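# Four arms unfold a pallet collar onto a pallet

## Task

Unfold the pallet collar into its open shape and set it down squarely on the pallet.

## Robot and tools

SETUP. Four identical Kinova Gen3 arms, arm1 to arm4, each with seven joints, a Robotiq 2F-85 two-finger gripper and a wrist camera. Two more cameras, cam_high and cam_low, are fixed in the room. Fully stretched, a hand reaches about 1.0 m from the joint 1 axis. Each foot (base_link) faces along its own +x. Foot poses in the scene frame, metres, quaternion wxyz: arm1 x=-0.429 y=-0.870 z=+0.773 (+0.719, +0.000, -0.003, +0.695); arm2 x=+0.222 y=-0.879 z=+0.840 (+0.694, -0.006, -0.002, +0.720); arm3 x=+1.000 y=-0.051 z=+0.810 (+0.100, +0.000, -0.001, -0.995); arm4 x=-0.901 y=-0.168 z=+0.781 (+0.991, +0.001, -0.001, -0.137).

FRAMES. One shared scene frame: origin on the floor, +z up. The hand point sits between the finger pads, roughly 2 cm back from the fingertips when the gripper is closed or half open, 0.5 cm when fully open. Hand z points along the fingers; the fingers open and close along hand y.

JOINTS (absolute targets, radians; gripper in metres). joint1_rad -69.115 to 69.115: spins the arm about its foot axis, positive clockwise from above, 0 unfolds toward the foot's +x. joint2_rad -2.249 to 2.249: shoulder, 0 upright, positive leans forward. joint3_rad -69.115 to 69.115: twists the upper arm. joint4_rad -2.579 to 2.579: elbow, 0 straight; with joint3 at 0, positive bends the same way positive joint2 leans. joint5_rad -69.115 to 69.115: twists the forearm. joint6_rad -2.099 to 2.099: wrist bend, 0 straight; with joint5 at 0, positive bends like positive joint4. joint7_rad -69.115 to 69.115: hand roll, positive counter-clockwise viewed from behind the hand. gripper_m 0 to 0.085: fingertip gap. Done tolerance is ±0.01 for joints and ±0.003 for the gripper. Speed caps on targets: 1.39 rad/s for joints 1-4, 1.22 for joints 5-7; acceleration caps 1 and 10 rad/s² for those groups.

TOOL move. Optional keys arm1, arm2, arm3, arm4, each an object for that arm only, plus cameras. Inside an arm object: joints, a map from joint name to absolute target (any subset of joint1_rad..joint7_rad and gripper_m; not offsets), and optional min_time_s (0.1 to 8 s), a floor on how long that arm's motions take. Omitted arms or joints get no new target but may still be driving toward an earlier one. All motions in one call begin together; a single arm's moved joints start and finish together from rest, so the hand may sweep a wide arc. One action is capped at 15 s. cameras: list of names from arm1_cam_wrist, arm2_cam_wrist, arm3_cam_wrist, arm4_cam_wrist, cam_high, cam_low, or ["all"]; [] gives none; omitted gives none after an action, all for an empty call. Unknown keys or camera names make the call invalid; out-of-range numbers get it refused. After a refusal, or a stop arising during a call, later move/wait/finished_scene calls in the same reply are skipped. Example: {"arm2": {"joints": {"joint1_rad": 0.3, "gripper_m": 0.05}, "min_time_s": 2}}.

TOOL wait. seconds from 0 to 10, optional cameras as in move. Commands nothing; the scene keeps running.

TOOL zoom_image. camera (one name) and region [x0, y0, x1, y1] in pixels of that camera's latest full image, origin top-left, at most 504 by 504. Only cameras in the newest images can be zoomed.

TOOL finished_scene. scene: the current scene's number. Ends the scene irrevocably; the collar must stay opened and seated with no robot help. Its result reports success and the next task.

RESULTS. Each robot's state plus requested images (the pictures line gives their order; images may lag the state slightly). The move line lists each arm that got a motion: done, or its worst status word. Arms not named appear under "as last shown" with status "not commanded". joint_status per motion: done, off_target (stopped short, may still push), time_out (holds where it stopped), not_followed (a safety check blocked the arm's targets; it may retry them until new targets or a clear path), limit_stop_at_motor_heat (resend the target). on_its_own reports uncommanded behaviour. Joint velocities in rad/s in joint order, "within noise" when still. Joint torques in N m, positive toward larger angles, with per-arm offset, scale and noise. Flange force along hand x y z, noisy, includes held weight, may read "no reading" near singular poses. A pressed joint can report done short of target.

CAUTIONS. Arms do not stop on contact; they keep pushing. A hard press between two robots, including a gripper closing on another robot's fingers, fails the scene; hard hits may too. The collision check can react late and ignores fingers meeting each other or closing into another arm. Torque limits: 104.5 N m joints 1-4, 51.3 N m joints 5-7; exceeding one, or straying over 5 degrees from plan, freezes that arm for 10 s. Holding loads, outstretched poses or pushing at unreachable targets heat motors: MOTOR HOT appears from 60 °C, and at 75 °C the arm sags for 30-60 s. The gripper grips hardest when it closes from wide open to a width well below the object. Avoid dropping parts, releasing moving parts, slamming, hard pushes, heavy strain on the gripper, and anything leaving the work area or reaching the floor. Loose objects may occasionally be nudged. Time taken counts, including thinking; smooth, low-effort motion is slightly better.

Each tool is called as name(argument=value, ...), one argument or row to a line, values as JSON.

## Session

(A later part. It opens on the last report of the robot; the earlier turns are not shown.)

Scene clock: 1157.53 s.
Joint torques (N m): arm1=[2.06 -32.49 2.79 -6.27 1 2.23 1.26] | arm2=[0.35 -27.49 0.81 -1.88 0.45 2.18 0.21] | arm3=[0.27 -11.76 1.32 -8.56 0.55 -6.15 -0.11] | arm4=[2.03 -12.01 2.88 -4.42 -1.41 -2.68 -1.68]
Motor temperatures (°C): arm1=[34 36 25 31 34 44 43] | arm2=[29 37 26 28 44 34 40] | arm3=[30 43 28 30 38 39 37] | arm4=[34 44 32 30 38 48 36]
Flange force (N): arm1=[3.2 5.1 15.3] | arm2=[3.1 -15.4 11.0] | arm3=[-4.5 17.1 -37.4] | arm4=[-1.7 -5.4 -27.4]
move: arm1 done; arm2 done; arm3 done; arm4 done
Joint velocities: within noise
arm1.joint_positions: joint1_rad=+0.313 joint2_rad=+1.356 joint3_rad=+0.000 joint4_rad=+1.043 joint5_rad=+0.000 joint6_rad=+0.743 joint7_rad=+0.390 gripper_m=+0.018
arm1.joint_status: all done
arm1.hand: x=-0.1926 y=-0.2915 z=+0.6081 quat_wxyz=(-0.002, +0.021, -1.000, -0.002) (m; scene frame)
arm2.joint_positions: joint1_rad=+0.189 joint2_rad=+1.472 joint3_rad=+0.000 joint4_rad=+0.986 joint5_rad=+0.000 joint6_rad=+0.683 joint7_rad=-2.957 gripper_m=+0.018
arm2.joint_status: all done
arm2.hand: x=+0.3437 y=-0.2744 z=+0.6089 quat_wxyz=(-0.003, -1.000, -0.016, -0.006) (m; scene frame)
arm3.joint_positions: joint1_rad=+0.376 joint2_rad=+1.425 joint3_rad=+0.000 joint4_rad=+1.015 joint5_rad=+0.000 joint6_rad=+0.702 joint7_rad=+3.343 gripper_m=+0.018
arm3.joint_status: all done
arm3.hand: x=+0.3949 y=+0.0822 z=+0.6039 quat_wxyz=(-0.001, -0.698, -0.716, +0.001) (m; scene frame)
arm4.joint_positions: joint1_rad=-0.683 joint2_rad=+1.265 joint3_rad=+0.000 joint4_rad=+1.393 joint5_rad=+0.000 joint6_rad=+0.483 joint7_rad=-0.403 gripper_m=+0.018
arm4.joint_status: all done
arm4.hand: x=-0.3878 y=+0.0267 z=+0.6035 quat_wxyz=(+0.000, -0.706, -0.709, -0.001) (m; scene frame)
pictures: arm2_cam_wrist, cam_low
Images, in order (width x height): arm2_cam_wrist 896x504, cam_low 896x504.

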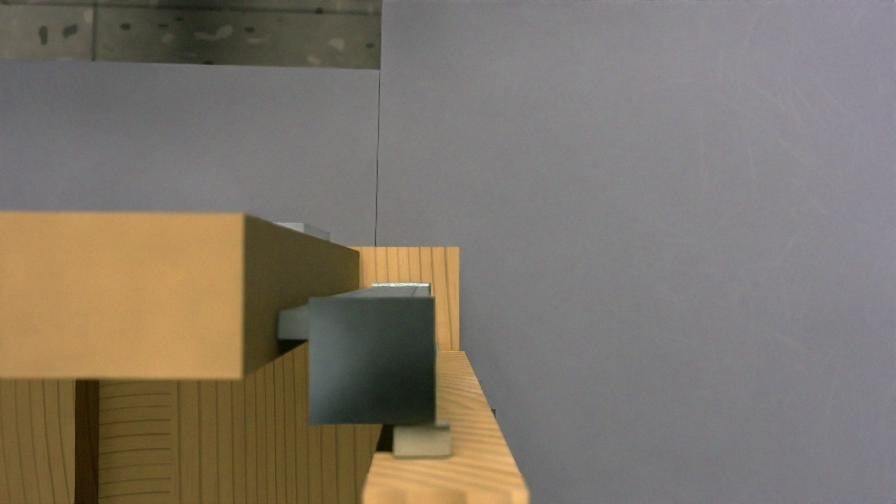

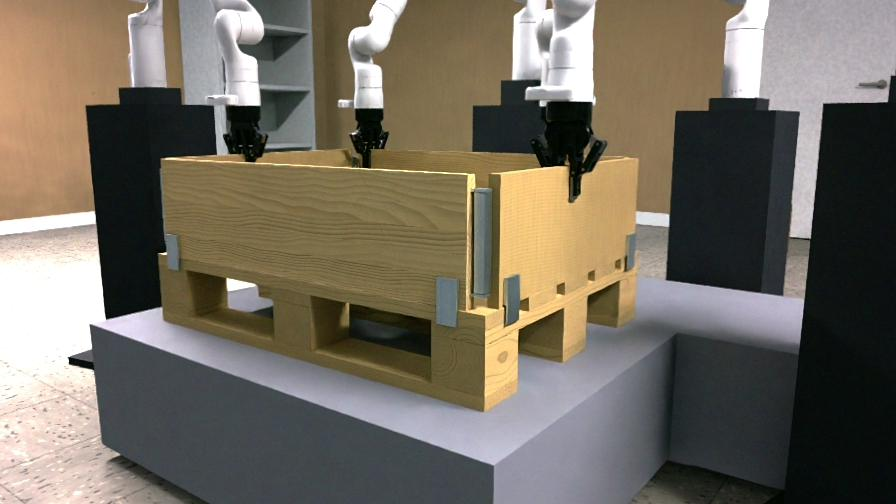

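move(
  arm1={"joints":{"joint1_rad":0.31279,"joint2_rad":1.35725,"joint4_rad":1.04232,"joint6_rad":0.74202,"joint7_rad":0.39029},"min_time_s":1.5},
  arm2={"joints":{"joint1_rad":0.18925,"joint2_rad":1.47394,"joint4_rad":0.9845,"joint6_rad":0.68316,"joint7_rad":-2.95655},"min_time_s":1.5},
  arm3={"joints":{"joint1_rad":0.37642,"joint2_rad":1.42243,"joint4_rad":1.01659,"joint6_rad":0.70258,"joint7_rad":3.34295},"min_time_s":1.5},
  arm4={"joints":{"joint1_rad":-0.68287,"joint2_rad":1.26266,"joint4_rad":1.39469,"joint6_rad":0.48424,"joint7_rad":-0.40294},"min_time_s":1.5},
  cameras=[],
)

Scene clock: 1162.37 s.
Joint torques (N m): arm1=[3.25 -27.68 3.55 -7.15 1.27 0.04 1.21] | arm2=[0.78 -23.09 1 -2.63 0.49 0.25 0.23] | arm3=[-0.7 -26.83 0.87 -7.67 0.22 -0.87 -0.16] | arm4=[2.97 -28.49 3.92 -1.19 -1.35 3.04 -1.7]
Motor temperatures (°C): arm1=[34 36 25 31 34 44 43] | arm2=[29 37 26 28 44 34 40] | arm3=[30 43 28 30 38 40 37] | arm4=[34 44 32 30 38 48 36]
Flange force (N): arm1=[7.4 0.5 2.7] | arm2=[1.3 -10.9 -0.8] | arm3=[0.1 5.2 -0.9] | arm4=[4.9 7.6 17.2]
move: arm1 done; arm2 done; arm3 done; arm4 done
Joint velocities: within noise
arm1.joint_positions: joint1_rad=+0.313 joint2_rad=+1.357 joint3_rad=+0.000 joint4_rad=+1.042 joint5_rad=+0.000 joint6_rad=+0.742 joint7_rad=+0.390 gripper_m=+0.018
arm1.joint_status: all done
arm1.hand: x=-0.1925 y=-0.2915 z=+0.6074 quat_wxyz=(-0.003, +0.021, -1.000, -0.002) (m; scene frame)
arm2.joint_positions: joint1_rad=+0.189 joint2_rad=+1.474 joint3_rad=+0.000 joint4_rad=+0.985 joint5_rad=+0.000 joint6_rad=+0.683 joint7_rad=-2.957 gripper_m=+0.018
arm2.joint_status: all done
arm2.hand: x=+0.3436 y=-0.2743 z=+0.6082 quat_wxyz=(-0.003, -1.000, -0.016, -0.006) (m; scene frame)
arm3.joint_positions: joint1_rad=+0.376 joint2_rad=+1.422 joint3_rad=+0.000 joint4_rad=+1.017 joint5_rad=+0.000 joint6_rad=+0.703 joint7_rad=+3.343 gripper_m=+0.018
arm3.joint_status: all done
arm3.hand: x=+0.3949 y=+0.0822 z=+0.6051 quat_wxyz=(-0.001, -0.698, -0.716, +0.001) (m; scene frame)
arm4.joint_positions: joint1_rad=-0.683 joint2_rad=+1.263 joint3_rad=+0.000 joint4_rad=+1.395 joint5_rad=+0.000 joint6_rad=+0.484 joint7_rad=-0.403 gripper_m=+0.018
arm4.joint_status: all done
arm4.hand: x=-0.3878 y=+0.0267 z=+0.6048 quat_wxyz=(+0.000, -0.706, -0.709, -0.001) (m; scene frame)
pictures: none
No camera images: "cameras" was empty.

move(
  arm4={"joints":{"joint1_rad":-0.68287,"joint2_rad":1.26394,"joint4_rad":1.394,"joint6_rad":0.48365,"joint7_rad":-0.40294},"min_time_s":1},
  cameras=[],
)

move(
  arm1={"joints":{"gripper_m":0.05},"min_time_s":1.5},
  arm2={"joints":{"gripper_m":0.05},"min_time_s":1.5},
  arm3={"joints":{"gripper_m":0.05},"min_time_s":1.5},
  arm4={"joints":{"gripper_m":0.05},"min_time_s":1.5},
  cameras=["cam_low", "cam_high"],
)

Scene clock: 1165.23 s.
Joint torques (N m): arm1=[2.85 -27.7 3.19 -6.79 1.13 0.36 1.16] | arm2=[0.39 -23.11 0.7 -2.58 0.45 0.4 0.26] | arm3=[-0.59 -27 0.89 -7.72 0.26 -0.85 -0.17] | arm4=[3.36 -21.59 4.43 -2.52 -1.12 0.66 -1.62]
Motor temperatures (°C): arm1=[34 36 25 31 34 44 43] | arm2=[29 37 26 28 44 34 40] | arm3=[30 43 28 30 38 40 37] | arm4=[34 44 32 30 38 48 36]
Flange force (N): arm1=[6.4 1.0 3.5] | arm2=[1.8 -10.6 -0.6] | arm3=[-0.1 5.2 -0.6] | arm4=[3.6 1.6 -1.5]
move: arm4 done
Joint velocities: within noise
arm1, arm2, arm3: as last shown
arm2.joint_positions: joint1_rad=+0.189 joint2_rad=+1.474 joint3_rad=+0.000 joint4_rad=+0.984 joint5_rad=+0.000 joint6_rad=+0.683 joint7_rad=-2.957 gripper_m=+0.018
arm3.hand: x=+0.3949 y=+0.0822 z=+0.6052 quat_wxyz=(-0.001, -0.698, -0.716, +0.001) (m; scene frame)
arm4.joint_positions: joint1_rad=-0.683 joint2_rad=+1.264 joint3_rad=+0.000 joint4_rad=+1.394 joint5_rad=+0.000 joint6_rad=+0.484 joint7_rad=-0.403 gripper_m=+0.018
arm4.joint_status: all done
arm4.hand: x=-0.3878 y=+0.0267 z=+0.6042 quat_wxyz=(+0.000, -0.706, -0.709, -0.001) (m; scene frame)
pictures: none
No camera images: "cameras" was empty.

Scene clock: 1166.17 s.
Joint torques (N m): arm1=[0.21 -27.03 1 -7.23 -0.14 -0.2 0.3] | arm2=[-0.02 -24.74 0.23 -3.34 -0.12 -0.29 -0.36] | arm3=[0.33 -23.87 1.13 -6.09 0.22 -0.17 -0.18] | arm4=[-0.05 -24.05 2.43 -4.44 -0.1 0 -0.13]
Motor temperatures (°C): arm1=[34 36 25 31 34 44 43] | arm2=[29 37 26 28 44 34 40] | arm3=[30 43 28 30 38 40 37] | arm4=[34 44 32 30 38 48 36]
Flange force (N): arm1=[1.8 -2.7 1.1] | arm2=[3.7 -11.5 1.3] | arm3=[-1.4 4.1 -4.3] | arm4=[-0.8 -0.2 0.9]
move: arm1 done; arm2 done; arm3 done; arm4 done
Joint velocities: within noise
arm1.joint_positions: joint1_rad=+0.313 joint2_rad=+1.357 joint3_rad=+0.000 joint4_rad=+1.042 joint5_rad=+0.000 joint6_rad=+0.742 joint7_rad=+0.390 gripper_m=+0.050
arm1.joint_status: all done
arm1.hand: x=-0.1926 y=-0.2915 z=+0.6074 quat_wxyz=(-0.003, +0.021, -1.000, -0.002) (m; scene frame)
arm2.joint_positions: joint1_rad=+0.189 joint2_rad=+1.474 joint3_rad=+0.000 joint4_rad=+0.984 joint5_rad=+0.000 joint6_rad=+0.683 joint7_rad=-2.957 gripper_m=+0.050
arm2.joint_status: all done
arm2.hand: x=+0.3436 y=-0.2743 z=+0.6082 quat_wxyz=(-0.003, -1.000, -0.016, -0.006) (m; scene frame)
arm3.joint_positions: joint1_rad=+0.376 joint2_rad=+1.422 joint3_rad=+0.000 joint4_rad=+1.017 joint5_rad=+0.000 joint6_rad=+0.703 joint7_rad=+3.343 gripper_m=+0.050
arm3.joint_status: all done
arm3.hand: x=+0.3949 y=+0.0822 z=+0.6052 quat_wxyz=(-0.001, -0.698, -0.716, +0.001) (m; scene frame)
arm4.joint_positions: joint1_rad=-0.683 joint2_rad=+1.264 joint3_rad=+0.000 joint4_rad=+1.394 joint5_rad=+0.000 joint6_rad=+0.484 joint7_rad=-0.403 gripper_m=+0.050
arm4.joint_status: all done
arm4.hand: x=-0.3878 y=+0.0267 z=+0.6042 quat_wxyz=(+0.000, -0.706, -0.709, -0.001) (m; scene frame)
pictures: cam_high, cam_low
Images, in order (width x height): cam_high 896x504, cam_low 896x504.

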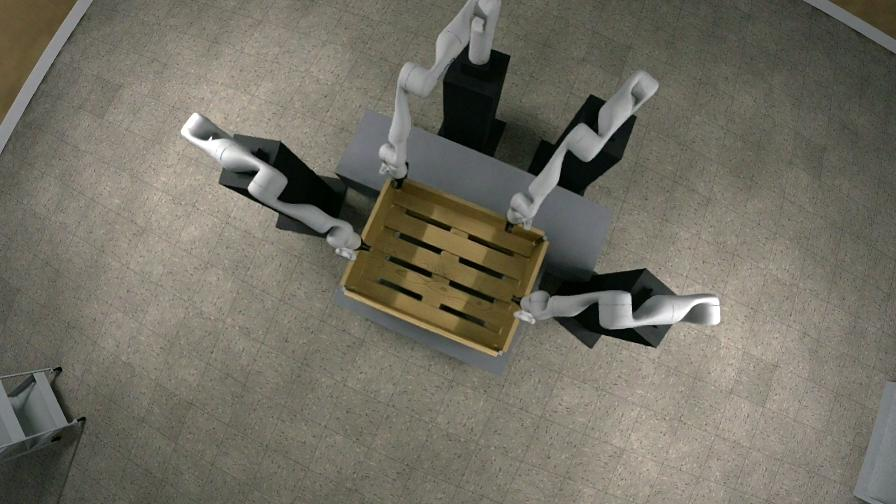

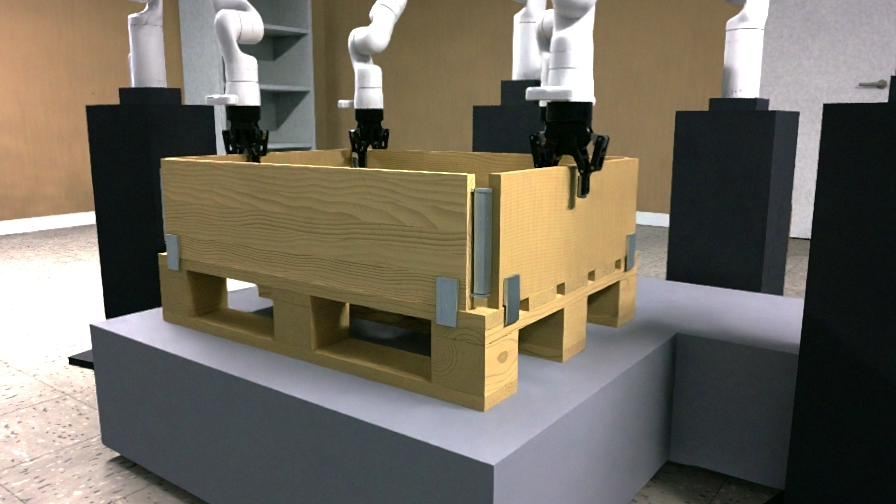

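move(
  arm1={"joints":{"joint1_rad":0.31322,"joint2_rad":1.16694,"joint4_rad":1.11925,"joint6_rad":0.8554,"joint7_rad":0.39072},"min_time_s":2.5},
  arm2={"joints":{"joint1_rad":0.19124,"joint2_rad":1.26383,"joint4_rad":1.1211,"joint6_rad":0.75667,"joint7_rad":-2.95456},"min_time_s":2.5},
  arm3={"joints":{"joint1_rad":0.37609,"joint2_rad":1.21654,"joint4_rad":1.1293,"joint6_rad":0.79575,"joint7_rad":3.34262},"min_time_s":2.5},
  arm4={"joints":{"joint1_rad":-0.683,"joint2_rad":1.05073,"joint4_rad":1.47168,"joint6_rad":0.61918,"joint7_rad":-0.40307},"min_time_s":2.5},
  cameras=["cam_low", "cam_high"],
)

zoom_image(
  camera="cam_high",
  region=[330, 160, 560, 380],
)

zoom_image(
  camera="cam_low",
  region=[420, 250, 540, 330],
)

Scene clock: 1177.83 s.
Joint torques (N m): arm1=[0.2 -26.59 1.05 -7.95 -0.14 -0.17 0.28] | arm2=[-0.07 -24.49 0.22 -4.01 -0.08 -0.29 -0.42] | arm3=[0.34 -23.49 1.03 -6.75 0.16 -0.23 -0.16] | arm4=[-0.07 -23.38 2.43 -5.51 -0.1 0.01 -0.13]
Motor temperatures (°C): arm1=[34 37 25 31 34 44 43] | arm2=[29 37 26 28 44 34 40] | arm3=[30 42 28 30 38 39 37] | arm4=[34 44 32 30 38 48 36]
Flange force (N): arm1=[1.7 -2.5 1.8] | arm2=[3.5 -9.7 -0.8] | arm3=[-1.4 4.2 -3.6] | arm4=[-0.8 -0.1 1.1]
move: arm1 done; arm2 done; arm3 done; arm4 done
Joint velocities: within noise
arm1.joint_positions: joint1_rad=+0.313 joint2_rad=+1.167 joint3_rad=+0.000 joint4_rad=+1.119 joint5_rad=+0.000 joint6_rad=+0.855 joint7_rad=+0.391 gripper_m=+0.050
arm1.joint_status: all done
arm1.hand: x=-0.1926 y=-0.2914 z=+0.7091 quat_wxyz=(-0.003, +0.021, -1.000, -0.002) (m; scene frame)
arm2.joint_positions: joint1_rad=+0.191 joint2_rad=+1.264 joint3_rad=+0.000 joint4_rad=+1.121 joint5_rad=+0.000 joint6_rad=+0.757 joint7_rad=-2.955 gripper_m=+0.050
arm2.joint_status: all done
arm2.hand: x=+0.3436 y=-0.2744 z=+0.7099 quat_wxyz=(-0.003, -1.000, -0.016, -0.006) (m; scene frame)
arm3.joint_positions: joint1_rad=+0.376 joint2_rad=+1.217 joint3_rad=+0.000 joint4_rad=+1.129 joint5_rad=+0.000 joint6_rad=+0.796 joint7_rad=+3.343 gripper_m=+0.050
arm3.joint_status: all done
arm3.hand: x=+0.3949 y=+0.0821 z=+0.7088 quat_wxyz=(-0.001, -0.698, -0.716, +0.001) (m; scene frame)
arm4.joint_positions: joint1_rad=-0.683 joint2_rad=+1.051 joint3_rad=+0.000 joint4_rad=+1.472 joint5_rad=+0.000 joint6_rad=+0.619 joint7_rad=-0.403 gripper_m=+0.050
arm4.joint_status: all done
arm4.hand: x=-0.3878 y=+0.0267 z=+0.7085 quat_wxyz=(+0.000, -0.706, -0.709, -0.001) (m; scene frame)
pictures: cam_high, cam_low
Images, in order (width x height): cam_high 896x504, cam_low 896x504.

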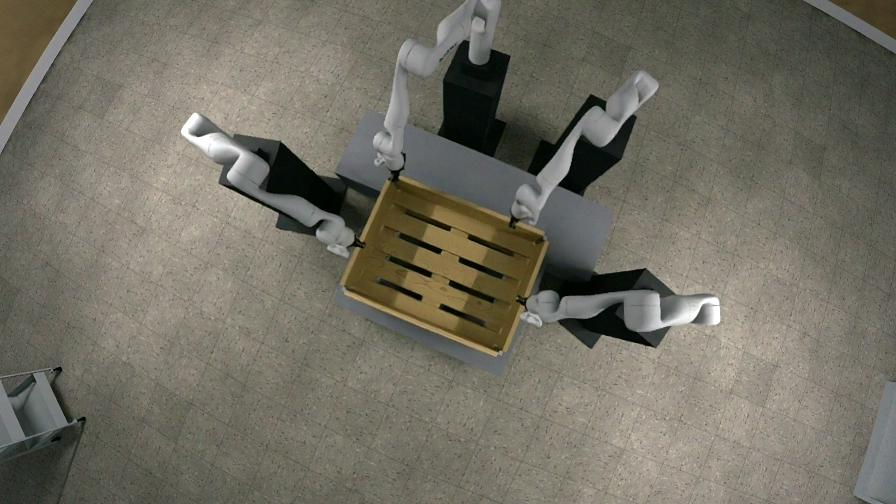

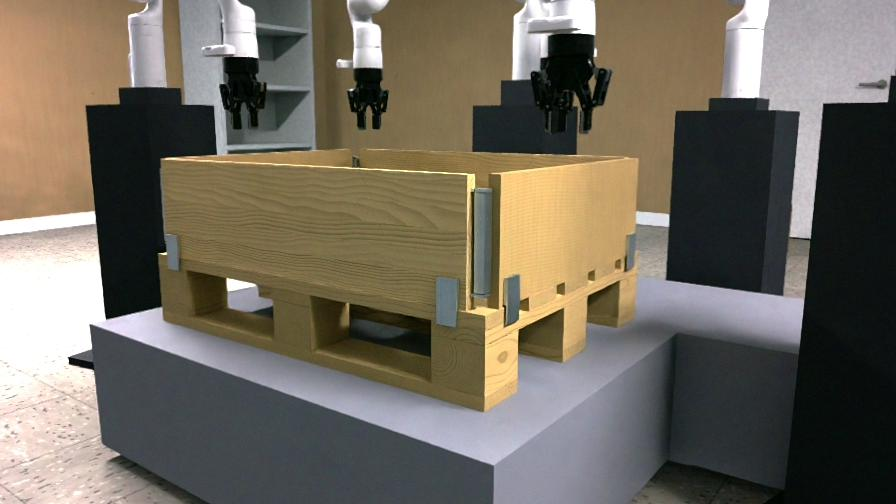

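Scaled by 2.191 from the camera's 896x504 image, which has a finer 1280x720 frame.

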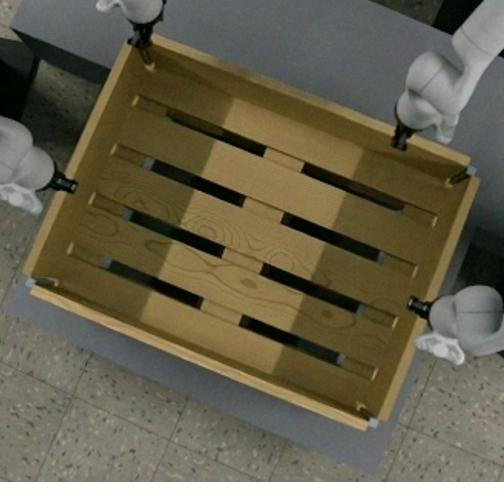

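Scaled by 4.200 from the camera's 896x504 image, which has a finer 1280x720 frame.

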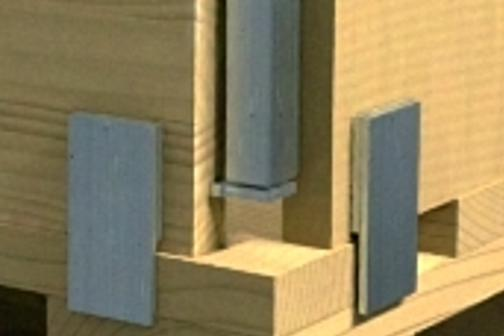

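finished_scene(
  scene=1,
)

The scene is finished: the task was done.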